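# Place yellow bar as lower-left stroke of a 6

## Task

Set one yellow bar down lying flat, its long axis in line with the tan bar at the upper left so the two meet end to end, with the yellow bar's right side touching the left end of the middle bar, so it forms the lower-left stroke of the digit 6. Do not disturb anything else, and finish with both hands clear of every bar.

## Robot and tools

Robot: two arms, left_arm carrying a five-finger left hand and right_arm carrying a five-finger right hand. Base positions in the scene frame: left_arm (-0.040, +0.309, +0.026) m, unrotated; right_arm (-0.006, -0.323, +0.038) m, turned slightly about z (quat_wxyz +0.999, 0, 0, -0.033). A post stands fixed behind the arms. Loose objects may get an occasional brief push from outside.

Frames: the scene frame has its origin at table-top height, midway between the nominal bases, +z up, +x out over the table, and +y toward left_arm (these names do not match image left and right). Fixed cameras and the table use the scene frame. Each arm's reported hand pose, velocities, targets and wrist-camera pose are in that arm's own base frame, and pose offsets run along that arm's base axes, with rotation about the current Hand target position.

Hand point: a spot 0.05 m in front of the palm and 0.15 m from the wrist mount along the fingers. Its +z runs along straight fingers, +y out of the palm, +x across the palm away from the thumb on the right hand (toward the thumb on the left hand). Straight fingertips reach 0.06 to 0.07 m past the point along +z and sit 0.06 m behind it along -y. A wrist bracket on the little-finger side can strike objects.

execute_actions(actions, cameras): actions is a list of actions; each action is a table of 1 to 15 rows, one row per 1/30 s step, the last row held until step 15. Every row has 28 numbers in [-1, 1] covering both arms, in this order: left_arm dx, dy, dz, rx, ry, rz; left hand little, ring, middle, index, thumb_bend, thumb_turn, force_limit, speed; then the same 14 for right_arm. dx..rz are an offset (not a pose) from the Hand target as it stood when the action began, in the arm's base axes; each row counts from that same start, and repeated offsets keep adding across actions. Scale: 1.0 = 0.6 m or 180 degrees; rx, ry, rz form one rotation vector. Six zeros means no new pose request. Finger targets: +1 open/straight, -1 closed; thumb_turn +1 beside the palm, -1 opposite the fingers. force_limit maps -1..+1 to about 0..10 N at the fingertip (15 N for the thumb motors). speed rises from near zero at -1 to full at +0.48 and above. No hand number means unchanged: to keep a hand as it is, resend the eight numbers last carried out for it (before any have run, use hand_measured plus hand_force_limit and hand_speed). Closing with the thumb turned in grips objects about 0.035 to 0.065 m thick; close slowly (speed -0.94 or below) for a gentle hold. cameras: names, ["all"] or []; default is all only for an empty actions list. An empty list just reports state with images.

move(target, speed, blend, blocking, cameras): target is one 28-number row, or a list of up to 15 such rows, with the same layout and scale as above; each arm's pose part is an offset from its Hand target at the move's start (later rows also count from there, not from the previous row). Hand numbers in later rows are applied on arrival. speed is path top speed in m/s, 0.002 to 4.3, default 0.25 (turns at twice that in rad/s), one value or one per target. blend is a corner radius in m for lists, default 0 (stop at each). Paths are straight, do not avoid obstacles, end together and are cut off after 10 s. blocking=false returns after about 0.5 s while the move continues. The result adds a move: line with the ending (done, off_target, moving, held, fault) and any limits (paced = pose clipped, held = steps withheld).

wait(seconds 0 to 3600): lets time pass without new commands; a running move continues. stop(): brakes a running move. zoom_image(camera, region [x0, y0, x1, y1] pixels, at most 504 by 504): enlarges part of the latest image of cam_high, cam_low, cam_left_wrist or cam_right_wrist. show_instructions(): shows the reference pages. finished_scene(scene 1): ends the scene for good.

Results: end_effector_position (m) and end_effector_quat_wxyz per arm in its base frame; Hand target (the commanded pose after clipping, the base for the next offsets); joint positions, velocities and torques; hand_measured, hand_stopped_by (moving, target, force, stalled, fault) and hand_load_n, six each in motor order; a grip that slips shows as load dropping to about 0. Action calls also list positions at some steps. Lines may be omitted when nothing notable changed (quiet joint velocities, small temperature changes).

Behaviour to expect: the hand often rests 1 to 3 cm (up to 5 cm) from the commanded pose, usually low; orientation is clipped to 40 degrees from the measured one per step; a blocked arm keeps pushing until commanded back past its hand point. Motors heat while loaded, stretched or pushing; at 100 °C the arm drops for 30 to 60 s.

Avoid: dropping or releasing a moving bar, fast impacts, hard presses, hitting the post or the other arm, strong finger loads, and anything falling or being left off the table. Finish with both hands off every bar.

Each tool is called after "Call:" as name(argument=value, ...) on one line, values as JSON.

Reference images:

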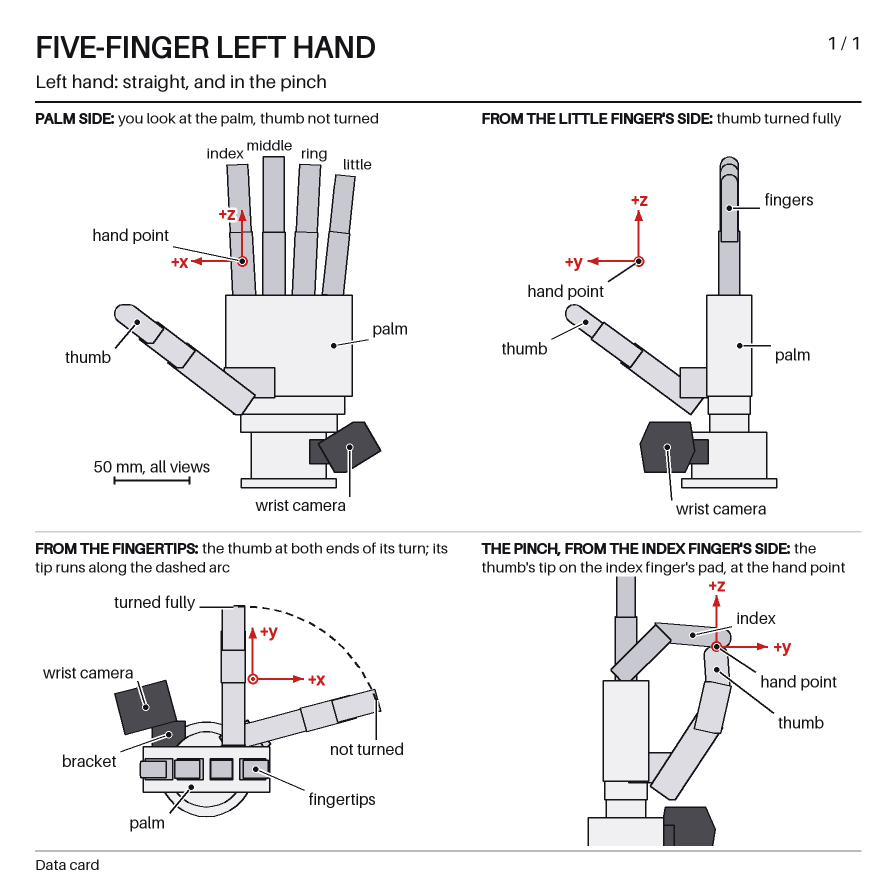

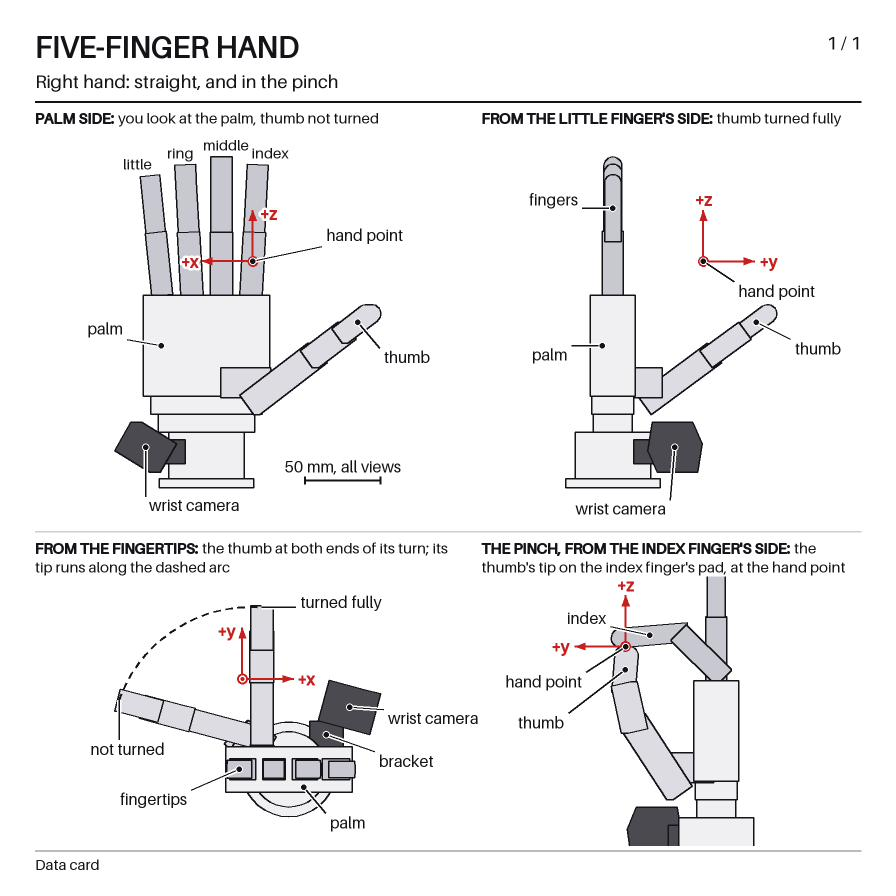

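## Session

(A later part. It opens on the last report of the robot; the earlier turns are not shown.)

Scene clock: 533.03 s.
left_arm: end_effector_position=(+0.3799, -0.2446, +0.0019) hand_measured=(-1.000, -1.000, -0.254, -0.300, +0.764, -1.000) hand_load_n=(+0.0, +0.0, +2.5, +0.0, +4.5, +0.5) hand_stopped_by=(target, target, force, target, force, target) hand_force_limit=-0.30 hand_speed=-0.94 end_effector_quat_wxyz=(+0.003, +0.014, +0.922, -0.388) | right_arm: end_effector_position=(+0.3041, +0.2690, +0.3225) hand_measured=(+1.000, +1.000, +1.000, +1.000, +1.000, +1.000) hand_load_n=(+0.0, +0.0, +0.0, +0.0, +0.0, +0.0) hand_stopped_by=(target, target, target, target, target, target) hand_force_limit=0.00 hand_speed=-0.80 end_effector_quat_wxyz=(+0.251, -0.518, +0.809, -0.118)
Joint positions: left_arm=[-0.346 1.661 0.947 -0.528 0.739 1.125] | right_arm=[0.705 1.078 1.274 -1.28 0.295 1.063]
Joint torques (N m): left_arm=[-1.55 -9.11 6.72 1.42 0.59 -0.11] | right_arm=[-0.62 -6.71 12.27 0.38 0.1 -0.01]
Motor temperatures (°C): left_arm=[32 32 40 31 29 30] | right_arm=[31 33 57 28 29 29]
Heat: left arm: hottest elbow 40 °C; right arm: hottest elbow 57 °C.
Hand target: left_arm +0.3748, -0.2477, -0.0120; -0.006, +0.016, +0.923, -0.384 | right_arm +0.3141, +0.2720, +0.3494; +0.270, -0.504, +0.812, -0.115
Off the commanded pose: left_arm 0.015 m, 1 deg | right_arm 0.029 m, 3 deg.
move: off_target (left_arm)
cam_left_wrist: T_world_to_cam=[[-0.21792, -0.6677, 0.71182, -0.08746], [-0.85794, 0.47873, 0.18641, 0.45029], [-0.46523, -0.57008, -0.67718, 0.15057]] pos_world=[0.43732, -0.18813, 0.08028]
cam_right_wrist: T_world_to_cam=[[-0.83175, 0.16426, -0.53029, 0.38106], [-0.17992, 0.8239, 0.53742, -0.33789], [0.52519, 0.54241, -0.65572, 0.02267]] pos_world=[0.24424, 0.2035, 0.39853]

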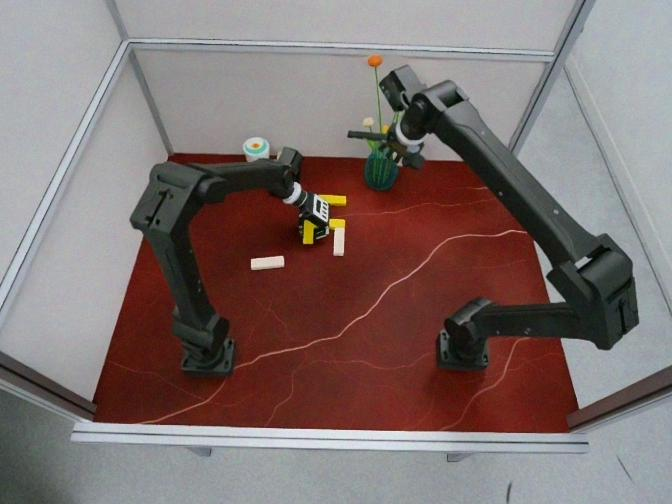

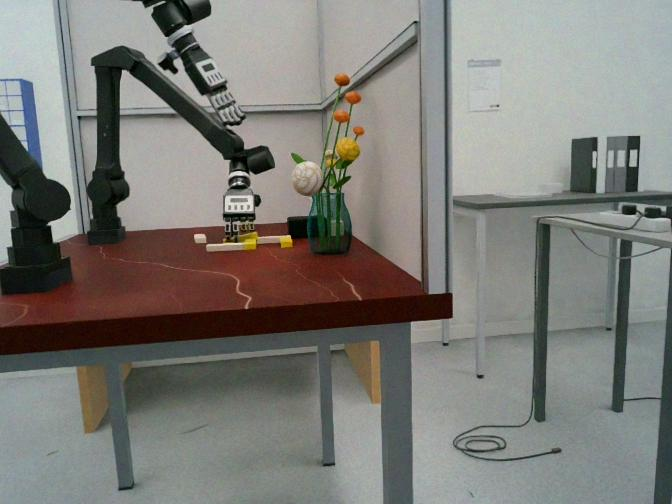

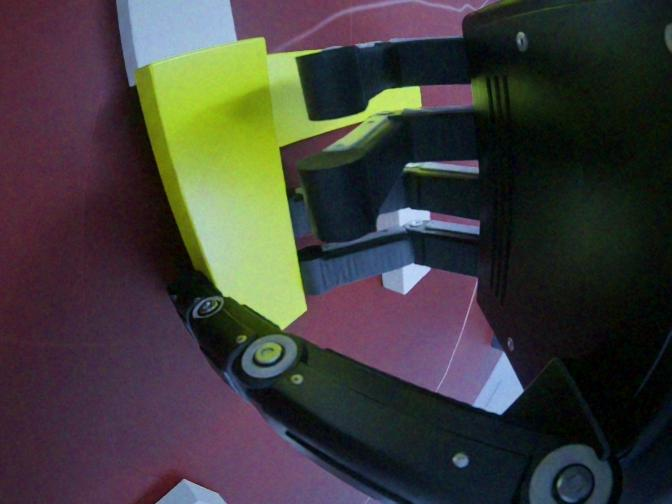

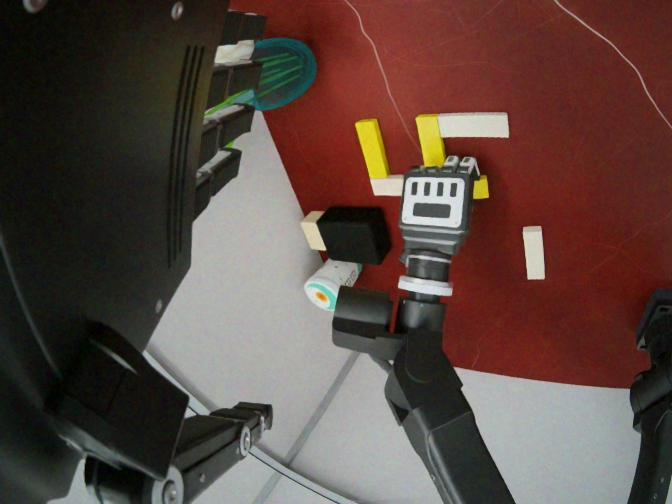

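Call:
move(target=[0,0,0.05,0,0,0,-1,-1,-0.3,-0.3,0.4,-1,-0.3,-0.94,0,0,0,0,0,0,1,1,1,1,1,1,0,-0.8], speed=0.05, cameras=["all"])

Call:
zoom_image(camera="cam_left_wrist", region=[100, 20, 260, 140])

Call:
zoom_image(camera="cam_low", region=[220, 200, 300, 260])

Call:
zoom_image(camera="cam_high", region=[290, 190, 350, 250])

Call:
zoom_image(camera="cam_right_wrist", region=[350, 100, 520, 240])

Scene clock: 540.93 s.
left_arm: end_effector_position=(+0.3685, -0.2403, +0.0070) hand_measured=(-1.000, -1.000, -0.254, -0.300, +0.764, -1.000) hand_load_n=(+0.0, +0.0, +3.5, +0.0, +4.0, +0.0) hand_stopped_by=(target, target, force, target, force, target) hand_force_limit=-0.30 hand_speed=-0.94 end_effector_quat_wxyz=(-0.015, +0.006, +0.924, -0.381) | right_arm: end_effector_position=(+0.3041, +0.2690, +0.3225) hand_measured=(+1.000, +1.000, +1.000, +1.000, +1.000, +1.000) hand_load_n=(+0.0, +0.0, +0.0, +0.0, +0.0, -0.5) hand_stopped_by=(target, target, target, target, target, target) hand_force_limit=0.00 hand_speed=-0.80 end_effector_quat_wxyz=(+0.251, -0.518, +0.809, -0.118)
Joint positions: left_arm=[-0.346 1.645 0.947 -0.585 0.739 1.125] | right_arm=[0.705 1.078 1.274 -1.28 0.295 1.063]
Joint torques (N m): left_arm=[-1.03 -11.81 8.62 0.2 0.59 -0.15] | right_arm=[-0.67 -6.59 12.3 0.36 0.11 -0.03]
Motor temperatures (°C): left_arm=[32 32 40 31 29 30] | right_arm=[31 33 57 28 29 29]
Heat: left arm: hottest elbow 40 °C; right arm: hottest elbow 57 °C.
Hand target: left_arm +0.3748, -0.2477, +0.0179; -0.007, +0.016, +0.923, -0.384 | right_arm +0.3141, +0.2720, +0.3494; +0.270, -0.504, +0.812, -0.115
Off the commanded pose: left_arm 0.015 m, 1 deg | right_arm 0.029 m, 3 deg.
move: off_target (left_arm)
cam_left_wrist: T_world_to_cam=[[-0.19042, -0.67819, 0.70979, -0.10328], [-0.85011, 0.47551, 0.22627, 0.43354], [-0.49097, -0.56032, -0.66708, 0.16286]] pos_world=[0.42885, -0.18494, 0.08385]
cam_right_wrist: T_world_to_cam=[[-0.83175, 0.16426, -0.53029, 0.38106], [-0.17992, 0.8239, 0.53742, -0.33789], [0.52519, 0.54241, -0.65572, 0.02267]] pos_world=[0.24424, 0.2035, 0.39853]

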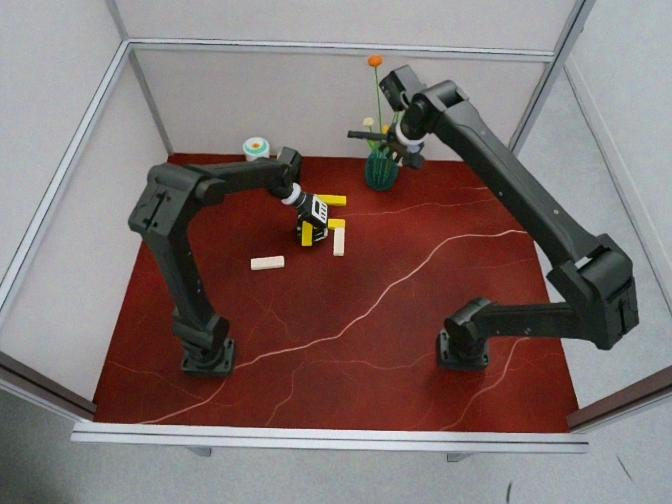

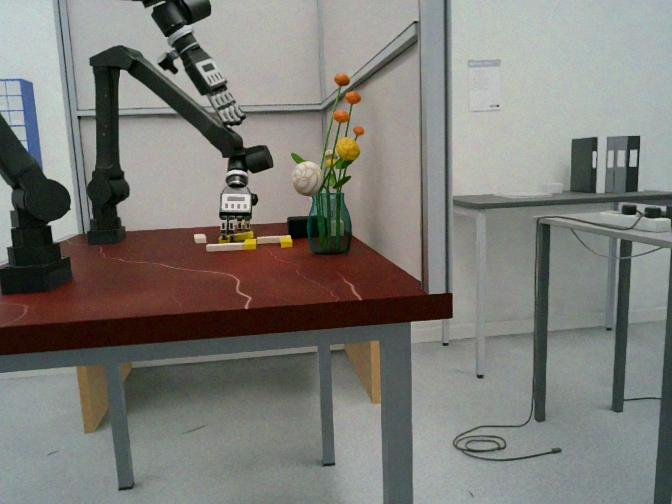

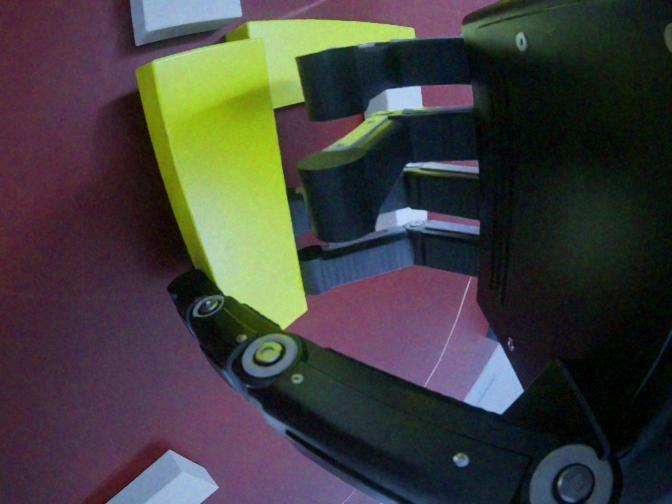

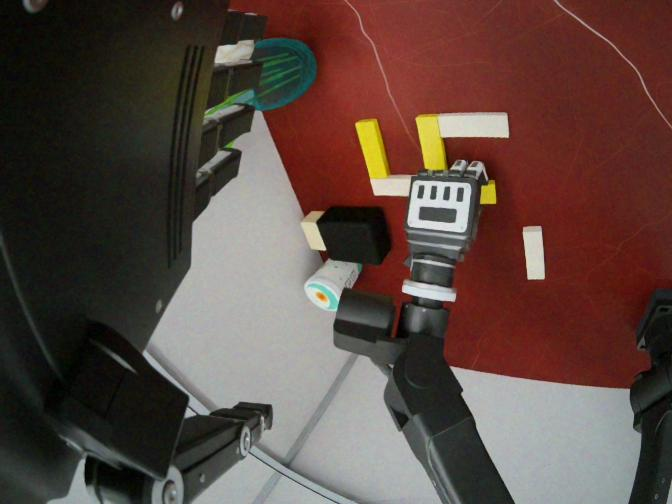

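Scaled by 3.150 from the camera's image (finer frame: 960x720).

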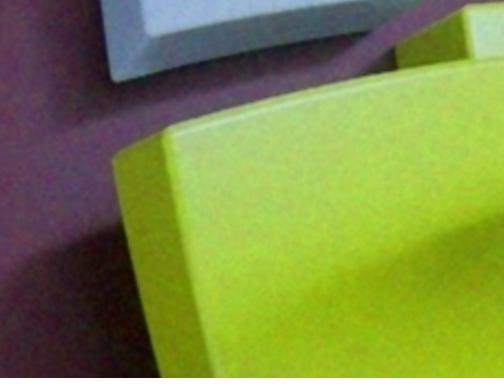

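Scaled by 6.300 from the camera's image (finer frame: 960x720).

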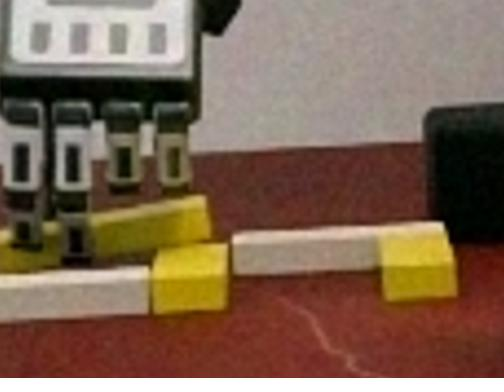

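Scaled by 8.400 from the camera's image (finer frame: 960x720).

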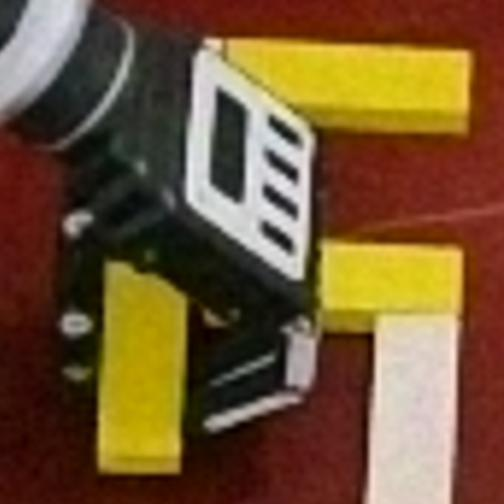

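Scaled by 2.965 from the camera's image (finer frame: 960x720).

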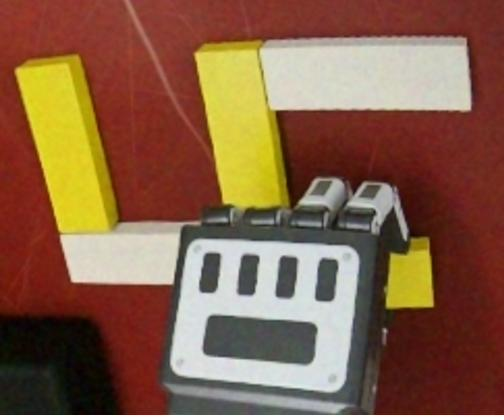

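Call:
move(target=[[-0.0055,0,0,0,0,0,-1,-1,-0.3,-0.3,0.4,-1,-0.3,-0.94,0,0,0,0,0,0,1,1,1,1,1,1,0,-0.8],[-0.0055,0,-0.04,0,0,0,-1,-1,-0.3,-0.3,0.4,-1,-0.3,-0.94,0,0,0,0,0,0,1,1,1,1,1,1,0,-0.8]], speed=0.04, blend=[0.002,0], cameras=["all"])

Call:
zoom_image(camera="cam_left_wrist", region=[100, 20, 260, 140])

Call:
zoom_image(camera="cam_low", region=[220, 200, 300, 260])

Call:
zoom_image(camera="cam_high", region=[290, 190, 350, 250])

Scene clock: 554.40 s.
left_arm: end_effector_position=(+0.3747, -0.2438, +0.0035) hand_measured=(-1.000, -1.000, -0.254, -0.300, +0.764, -1.000) hand_load_n=(+0.0, +0.0, +3.5, +0.5, +4.0, +0.0) hand_stopped_by=(target, target, force, target, force, target) hand_force_limit=-0.30 hand_speed=-0.94 end_effector_quat_wxyz=(+0.000, +0.014, +0.922, -0.386) | right_arm: end_effector_position=(+0.3041, +0.2690, +0.3225) hand_measured=(+1.000, +1.000, +1.000, +1.000, +1.000, +1.000) hand_load_n=(+0.0, +0.0, +0.0, +0.0, -0.5, +0.0) hand_stopped_by=(target, target, target, target, target, target) hand_force_limit=0.00 hand_speed=-0.80 end_effector_quat_wxyz=(+0.251, -0.518, +0.809, -0.118)
Joint positions: left_arm=[-0.35 1.65 0.938 -0.536 0.738 1.125] | right_arm=[0.705 1.078 1.274 -1.28 0.295 1.063]
Joint torques (N m): left_arm=[-0.67 -9.29 7.27 0.94 0.6 -0.14] | right_arm=[-0.67 -6.53 12.29 0.36 0.11 -0.02]
Motor temperatures (°C): left_arm=[32 32 40 31 28 30] | right_arm=[31 33 57 28 29 29]
Heat: left arm: hottest elbow 40 °C; right arm: hottest elbow 57 °C.
Hand target: left_arm +0.3716, -0.2477, -0.0060; -0.006, +0.016, +0.923, -0.384 | right_arm +0.3141, +0.2720, +0.3494; +0.270, -0.504, +0.812, -0.115
Off the commanded pose: left_arm 0.011 m, 1 deg | right_arm 0.029 m, 3 deg.
move: off_target (left_arm); blend cut to 0.0016 m at target 1
cam_left_wrist: T_world_to_cam=[[-0.21608, -0.66949, 0.7107, -0.09023], [-0.85583, 0.48023, 0.19217, 0.44479], [-0.46996, -0.56671, -0.67674, 0.15224]] pos_world=[0.43272, -0.18773, 0.08167]
cam_right_wrist: T_world_to_cam=[[-0.83175, 0.16426, -0.53029, 0.38106], [-0.17992, 0.8239, 0.53742, -0.33789], [0.52519, 0.54241, -0.65572, 0.02267]] pos_world=[0.24424, 0.2035, 0.39853]

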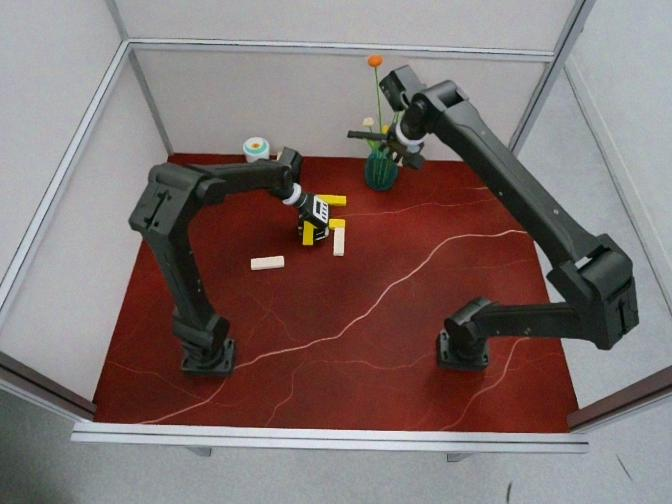

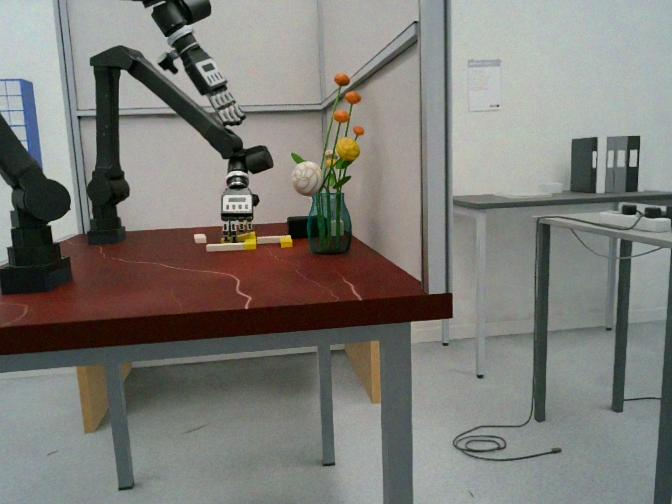

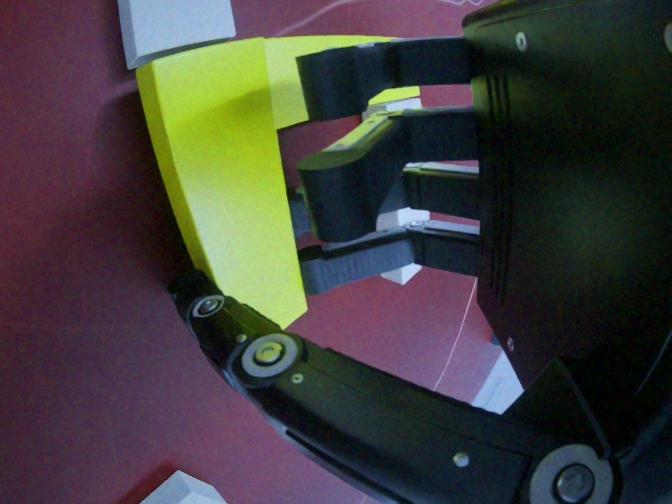

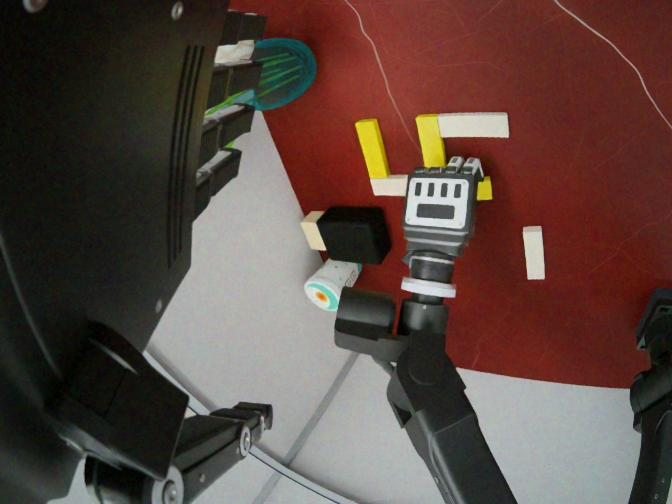

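Scaled by 3.150 from the camera's image (finer frame: 960x720).

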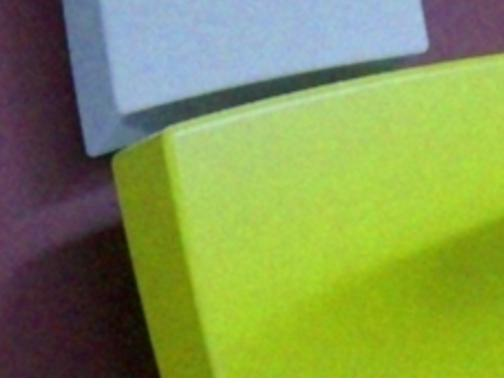

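Scaled by 6.300 from the camera's image (finer frame: 960x720).

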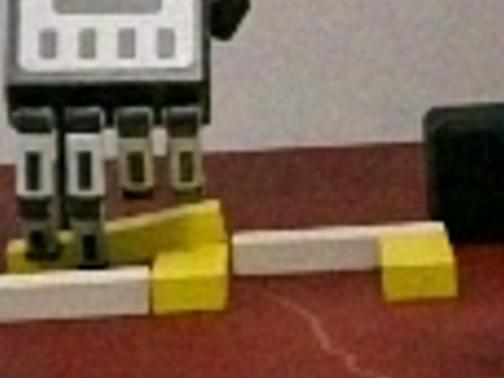

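Scaled by 8.400 from the camera's image (finer frame: 960x720).

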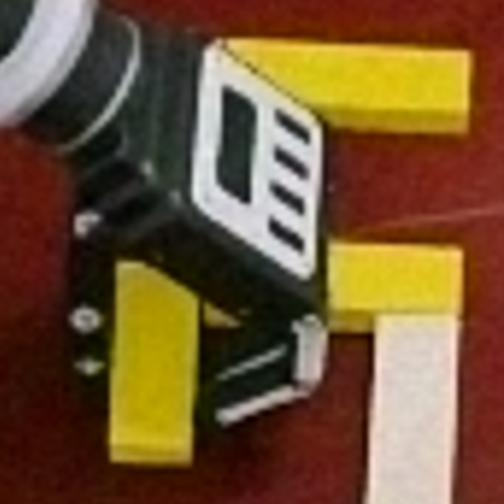

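Call:
move(target=[-0.001,0,-0.018,0,0,0,-1,-1,-0.3,-0.3,0.4,-1,-0.3,-0.94,0,0,0,0,0,0,1,1,1,1,1,1,0,-0.8], speed=0.03, cameras=["all"])

Call:
zoom_image(camera="cam_left_wrist", region=[100, 20, 260, 140])

Call:
zoom_image(camera="cam_low", region=[220, 200, 300, 260])

Call:
zoom_image(camera="cam_high", region=[290, 190, 350, 250])

Scene clock: 561.17 s.
left_arm: end_effector_position=(+0.3770, -0.2452, -0.0003) hand_measured=(-1.000, -1.000, -0.254, -0.300, +0.764, -1.000) hand_load_n=(-0.5, +0.0, +2.5, +0.0, +5.0, +0.0) hand_stopped_by=(target, target, force, target, force, target) hand_force_limit=-0.30 hand_speed=-0.94 end_effector_quat_wxyz=(+0.005, +0.014, +0.921, -0.388) | right_arm: end_effector_position=(+0.3041, +0.2690, +0.3225) hand_measured=(+1.000, +1.000, +1.000, +1.000, +1.000, +1.000) hand_load_n=(+0.0, +0.0, +0.0, +0.0, +0.0, +0.0) hand_stopped_by=(target, target, target, target, target, target) hand_force_limit=0.00 hand_speed=-0.80 end_effector_quat_wxyz=(+0.251, -0.518, +0.809, -0.118)
Joint positions: left_arm=[-0.35 1.657 0.933 -0.51 0.738 1.12] | right_arm=[0.705 1.078 1.274 -1.28 0.295 1.063]
Joint torques (N m): left_arm=[-1.44 -9.05 6.68 1.17 0.6 -0.09] | right_arm=[-0.73 -6.48 12.29 0.34 0.11 -0.02]
Motor temperatures (°C): left_arm=[32 32 40 31 28 30] | right_arm=[31 33 57 28 29 29]
Heat: left arm: hottest elbow 40 °C; right arm: hottest elbow 57 °C.
Hand target: left_arm +0.3709, -0.2477, -0.0168; -0.006, +0.016, +0.923, -0.384 | right_arm +0.3141, +0.2720, +0.3494; +0.270, -0.504, +0.812, -0.115
Off the commanded pose: left_arm 0.018 m, 1 deg | right_arm 0.029 m, 3 deg.
move: off_target (left_arm)
cam_left_wrist: T_world_to_cam=[[-0.22032, -0.66664, 0.71208, -0.08571], [-0.85905, 0.47841, 0.18209, 0.44888], [-0.46205, -0.57159, -0.67808, 0.14584]] pos_world=[0.43411, -0.18853, 0.07818]
cam_right_wrist: T_world_to_cam=[[-0.83175, 0.16426, -0.53029, 0.38106], [-0.17992, 0.8239, 0.53742, -0.33789], [0.52519, 0.54241, -0.65572, 0.02267]] pos_world=[0.24424, 0.2035, 0.39853]

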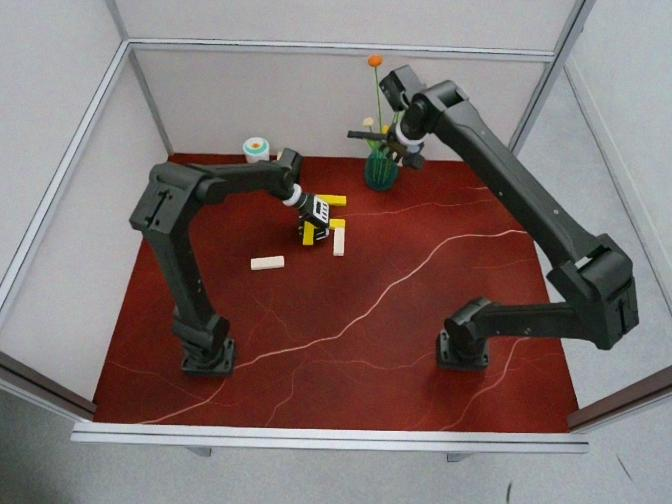

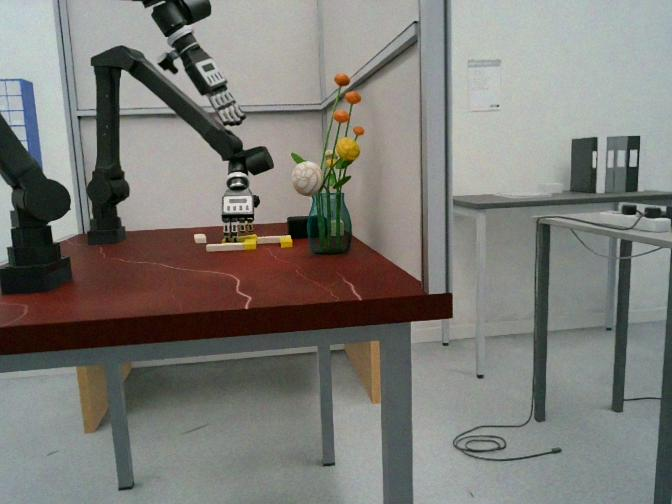

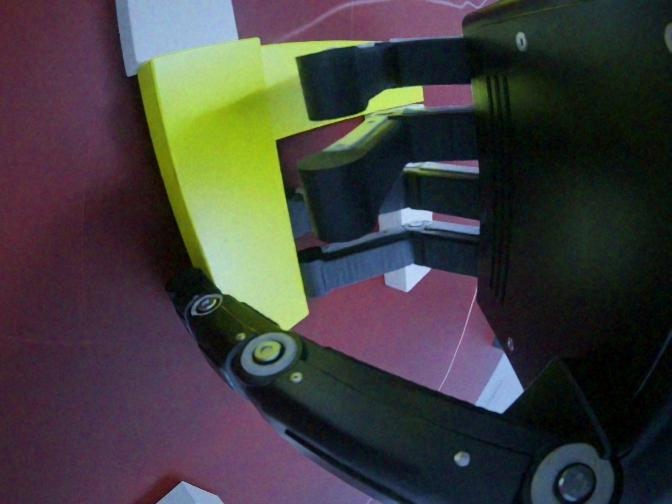

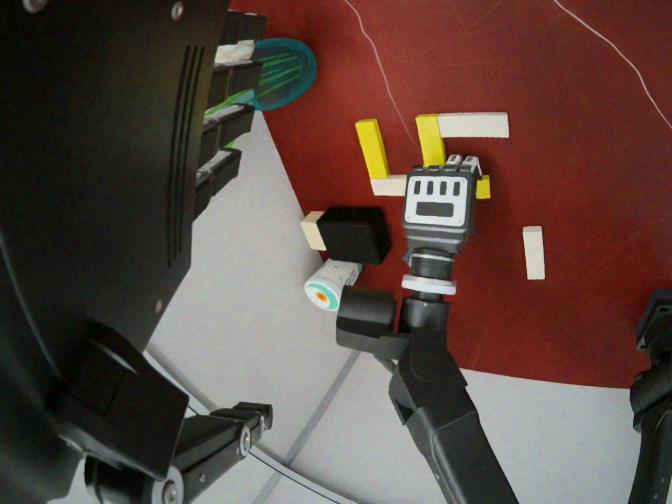

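Scaled by 3.150 from the camera's image (finer frame: 960x720).

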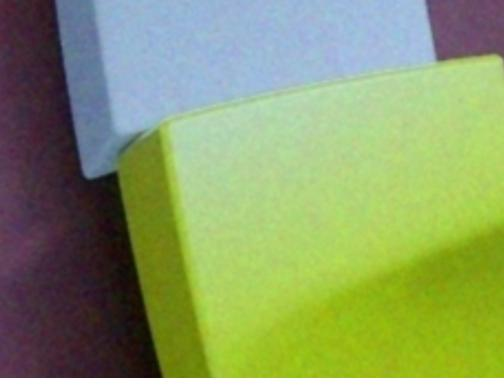

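Scaled by 6.300 from the camera's image (finer frame: 960x720).

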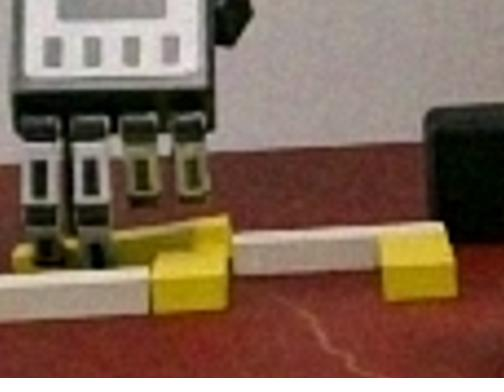

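Scaled by 8.400 from the camera's image (finer frame: 960x720).

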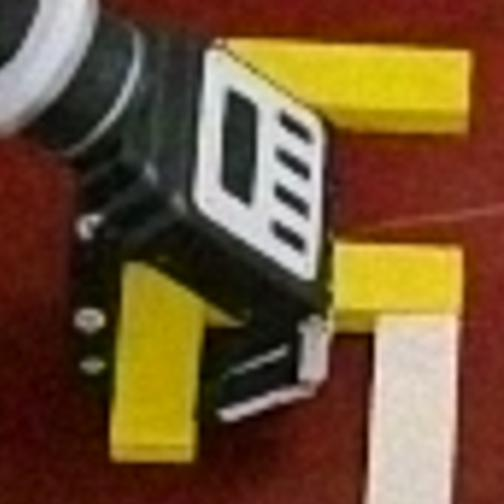

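Call:
move(target=[-0.007,0.006,-0.011,0,0,0,-1,-1,-0.3,-0.3,0.4,-1,-0.3,-0.94,0,0,0,0,0,0,1,1,1,1,1,1,0,-0.8], speed=0.03, cameras=["all"])

Call:
zoom_image(camera="cam_left_wrist", region=[100, 20, 260, 140])

Call:
zoom_image(camera="cam_low", region=[220, 200, 300, 260])

Call:
zoom_image(camera="cam_high", region=[290, 190, 350, 250])

Scene clock: 574.40 s.
left_arm: end_effector_position=(+0.3772, -0.2458, -0.0029) hand_measured=(-1.000, -1.000, -0.254, -0.300, +0.766, -1.000) hand_load_n=(+0.0, +0.0, +2.5, +0.0, +5.5, +0.0) hand_stopped_by=(target, target, force, target, force, target) hand_force_limit=-0.30 hand_speed=-0.94 end_effector_quat_wxyz=(+0.010, +0.017, +0.920, -0.392) | right_arm: end_effector_position=(+0.3041, +0.2690, +0.3225) hand_measured=(+1.000, +1.000, +1.000, +1.000, +1.000, +1.000) hand_load_n=(+0.0, +0.0, +0.0, +0.0, +0.0, +0.0) hand_stopped_by=(target, target, target, target, target, target) hand_force_limit=0.00 hand_speed=-0.80 end_effector_quat_wxyz=(+0.251, -0.518, +0.809, -0.118)
Joint positions: left_arm=[-0.35 1.657 0.921 -0.485 0.741 1.12] | right_arm=[0.705 1.078 1.274 -1.28 0.295 1.063]
Joint torques (N m): left_arm=[-1.38 -8.29 5.67 1.22 0.48 0.02] | right_arm=[-0.73 -6.59 12.27 0.38 0.11 -0.01]
Motor temperatures (°C): left_arm=[32 33 40 31 28 30] | right_arm=[31 33 58 28 29 29]
Heat: left arm: hottest elbow 40 °C; right arm: hottest elbow 58 °C.
Hand target: left_arm +0.3666, -0.2441, -0.0235; -0.007, +0.016, +0.923, -0.384 | right_arm +0.3141, +0.2720, +0.3494; +0.270, -0.504, +0.812, -0.115
Off the commanded pose: left_arm 0.023 m, 2 deg | right_arm 0.029 m, 3 deg.
move: off_target (left_arm)
cam_left_wrist: T_world_to_cam=[[-0.22924, -0.66122, 0.71431, -0.07951], [-0.8606, 0.48055, 0.16865, 0.45084], [-0.45478, -0.57607, -0.6792, 0.13992]] pos_world=[0.4334, -0.18862, 0.0758]
cam_right_wrist: T_world_to_cam=[[-0.83175, 0.16426, -0.53029, 0.38106], [-0.17992, 0.8239, 0.53742, -0.33789], [0.52519, 0.54241, -0.65572, 0.02267]] pos_world=[0.24424, 0.2035, 0.39853]

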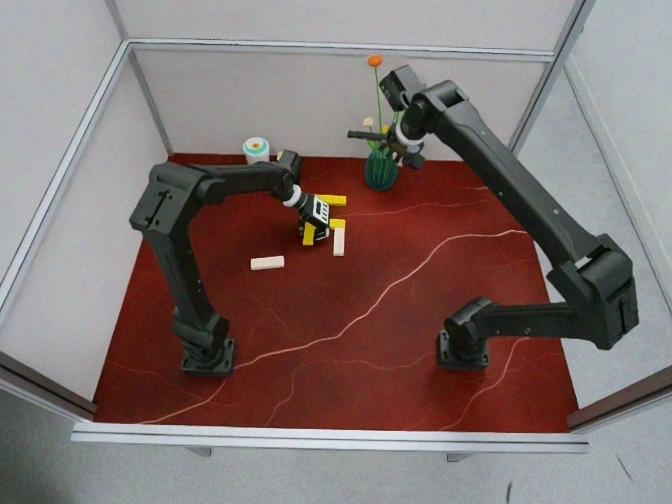

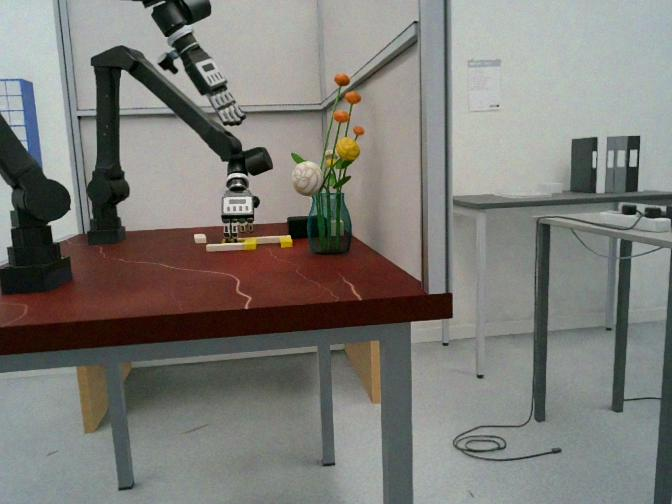

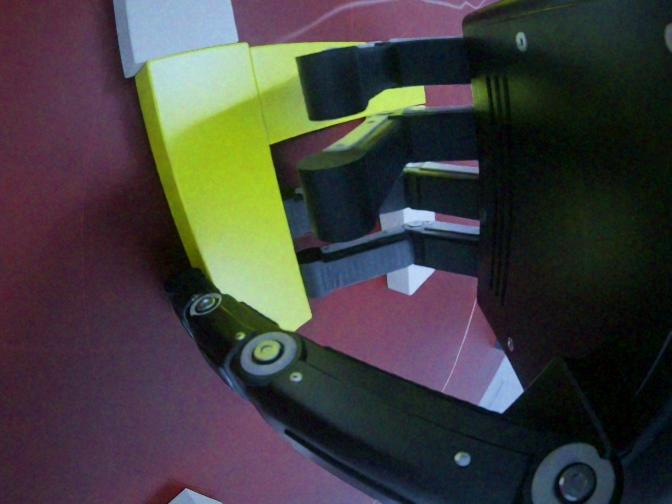

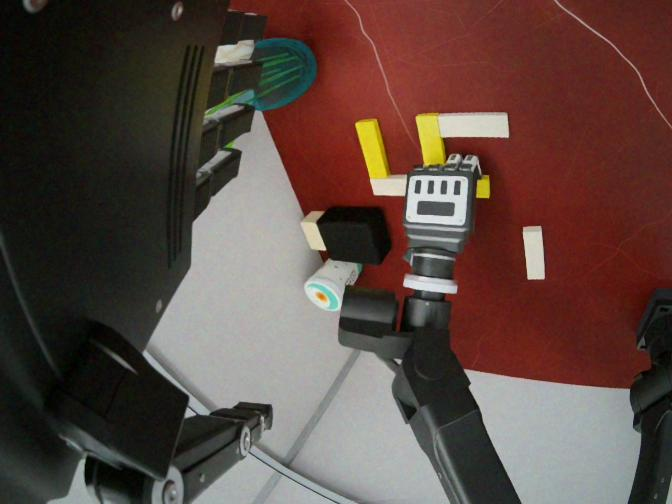

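Scaled by 3.150 from the camera's image (finer frame: 960x720).

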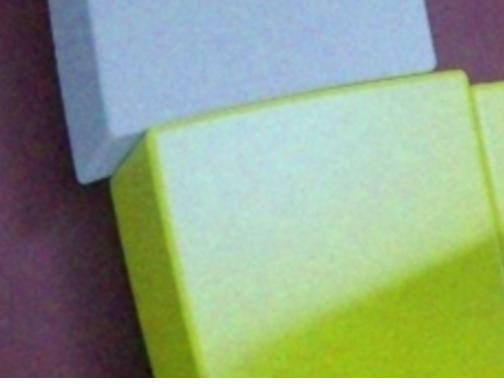

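Scaled by 6.300 from the camera's image (finer frame: 960x720).

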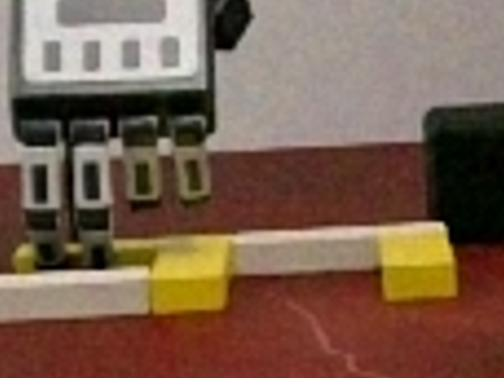

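Scaled by 8.400 from the camera's image (finer frame: 960x720).

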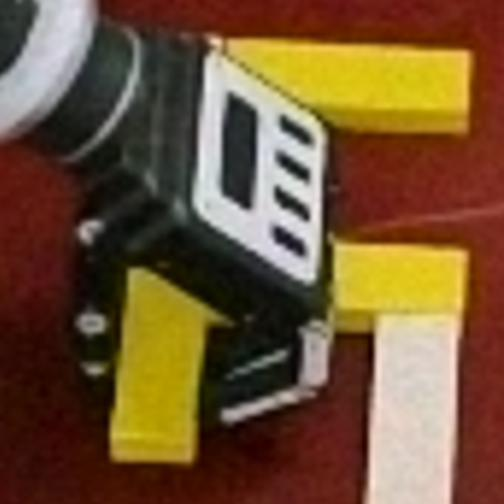

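Call:
move(target=[0.005,0,0.018,0,0,0,-1,-1,-0.3,-0.3,0.4,-1,-0.3,-0.94,0,0,0,0,0,0,1,1,1,1,1,1,0,-0.8], speed=0.03, cameras=["all"])

Call:
zoom_image(camera="cam_left_wrist", region=[100, 20, 260, 140])

Call:
zoom_image(camera="cam_low", region=[200, 200, 300, 260])

Call:
zoom_image(camera="cam_high", region=[290, 190, 350, 250])

Scene clock: 592.63 s.
left_arm: end_effector_position=(+0.3756, -0.2451, -0.0031) hand_measured=(-1.000, -1.000, -0.254, -0.300, +0.766, -1.000) hand_load_n=(+0.0, +0.0, +2.5, +0.0, +5.0, +0.5) hand_stopped_by=(target, target, force, target, force, target) hand_force_limit=-0.30 hand_speed=-0.94 end_effector_quat_wxyz=(+0.008, +0.017, +0.920, -0.391) | right_arm: end_effector_position=(+0.3041, +0.2690, +0.3225) hand_measured=(+1.000, +1.000, +1.000, +1.000, +1.000, +1.000) hand_load_n=(+0.0, +0.0, -0.5, +0.0, -0.5, +0.0) hand_stopped_by=(target, target, target, target, target, target) hand_force_limit=0.00 hand_speed=-0.80 end_effector_quat_wxyz=(+0.251, -0.518, +0.809, -0.118)
Joint positions: left_arm=[-0.35 1.657 0.921 -0.492 0.742 1.123] | right_arm=[0.705 1.078 1.274 -1.28 0.295 1.063]
Joint torques (N m): left_arm=[-0.32 -9.58 7.06 -0.14 0.55 0.02] | right_arm=[-0.67 -6.48 12.27 0.38 0.11 -0.03]
Motor temperatures (°C): left_arm=[32 33 40 31 28 30] | right_arm=[31 33 58 28 29 29]
Heat: left arm: hottest elbow 40 °C; right arm: hottest elbow 58 °C.
Hand target: left_arm +0.3696, -0.2441, -0.0127; -0.007, +0.016, +0.923, -0.384 | right_arm +0.3141, +0.2720, +0.3494; +0.270, -0.504, +0.812, -0.115
Off the commanded pose: left_arm 0.011 m, 2 deg | right_arm 0.029 m, 3 deg.
move: off_target (left_arm)
cam_left_wrist: T_world_to_cam=[[-0.22699, -0.66228, 0.71404, -0.08036], [-0.85875, 0.48194, 0.17402, 0.44883], [-0.45938, -0.57368, -0.67813, 0.14173]] pos_world=[0.4323, -0.18822, 0.07539]
cam_right_wrist: T_world_to_cam=[[-0.83175, 0.16426, -0.53029, 0.38106], [-0.17992, 0.8239, 0.53742, -0.33789], [0.52519, 0.54241, -0.65572, 0.02267]] pos_world=[0.24424, 0.2035, 0.39853]

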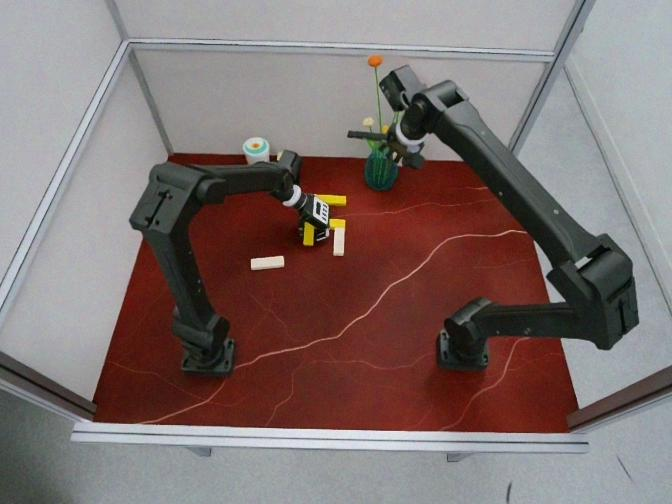

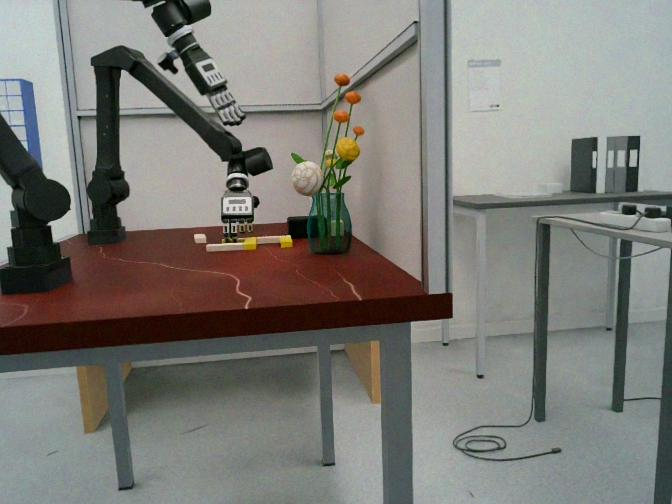

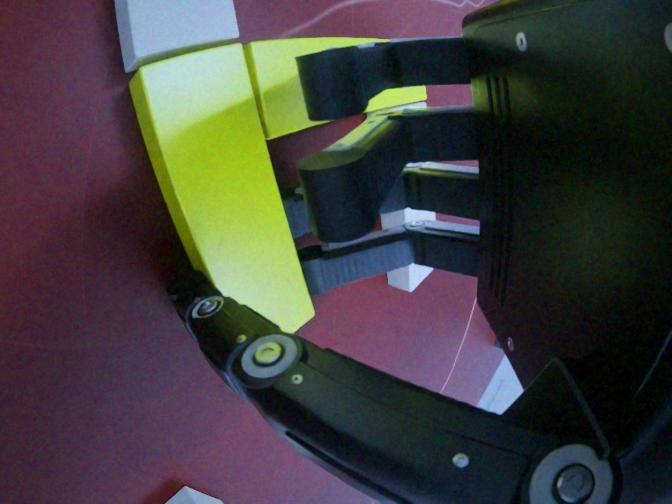

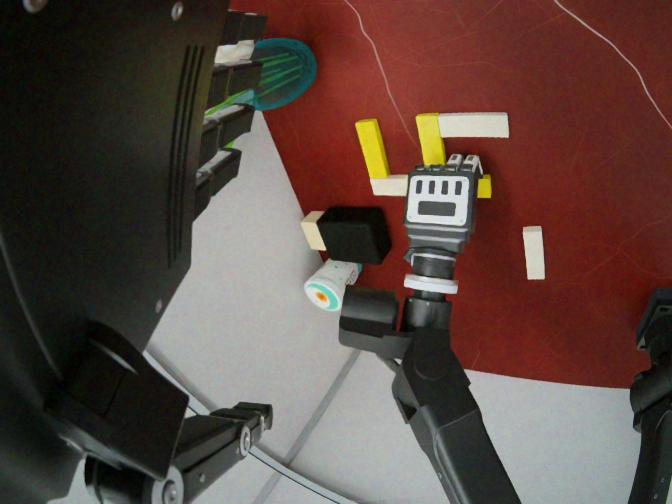

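Scaled by 3.150 from the camera's image (finer frame: 960x720).

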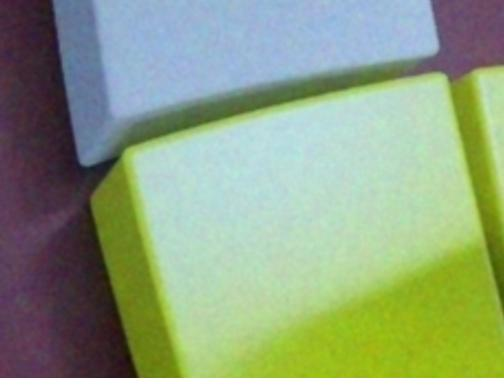

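Scaled by 5.040 from the camera's image (finer frame: 960x720).

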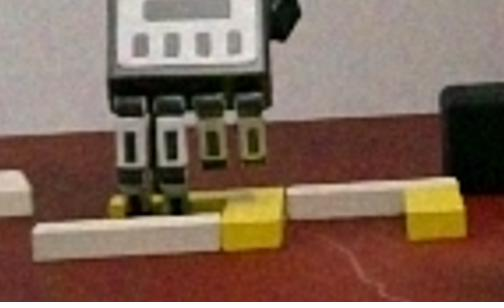

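Scaled by 8.400 from the camera's image (finer frame: 960x720).

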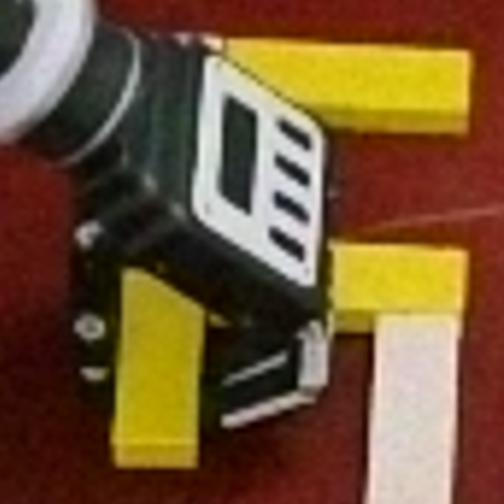

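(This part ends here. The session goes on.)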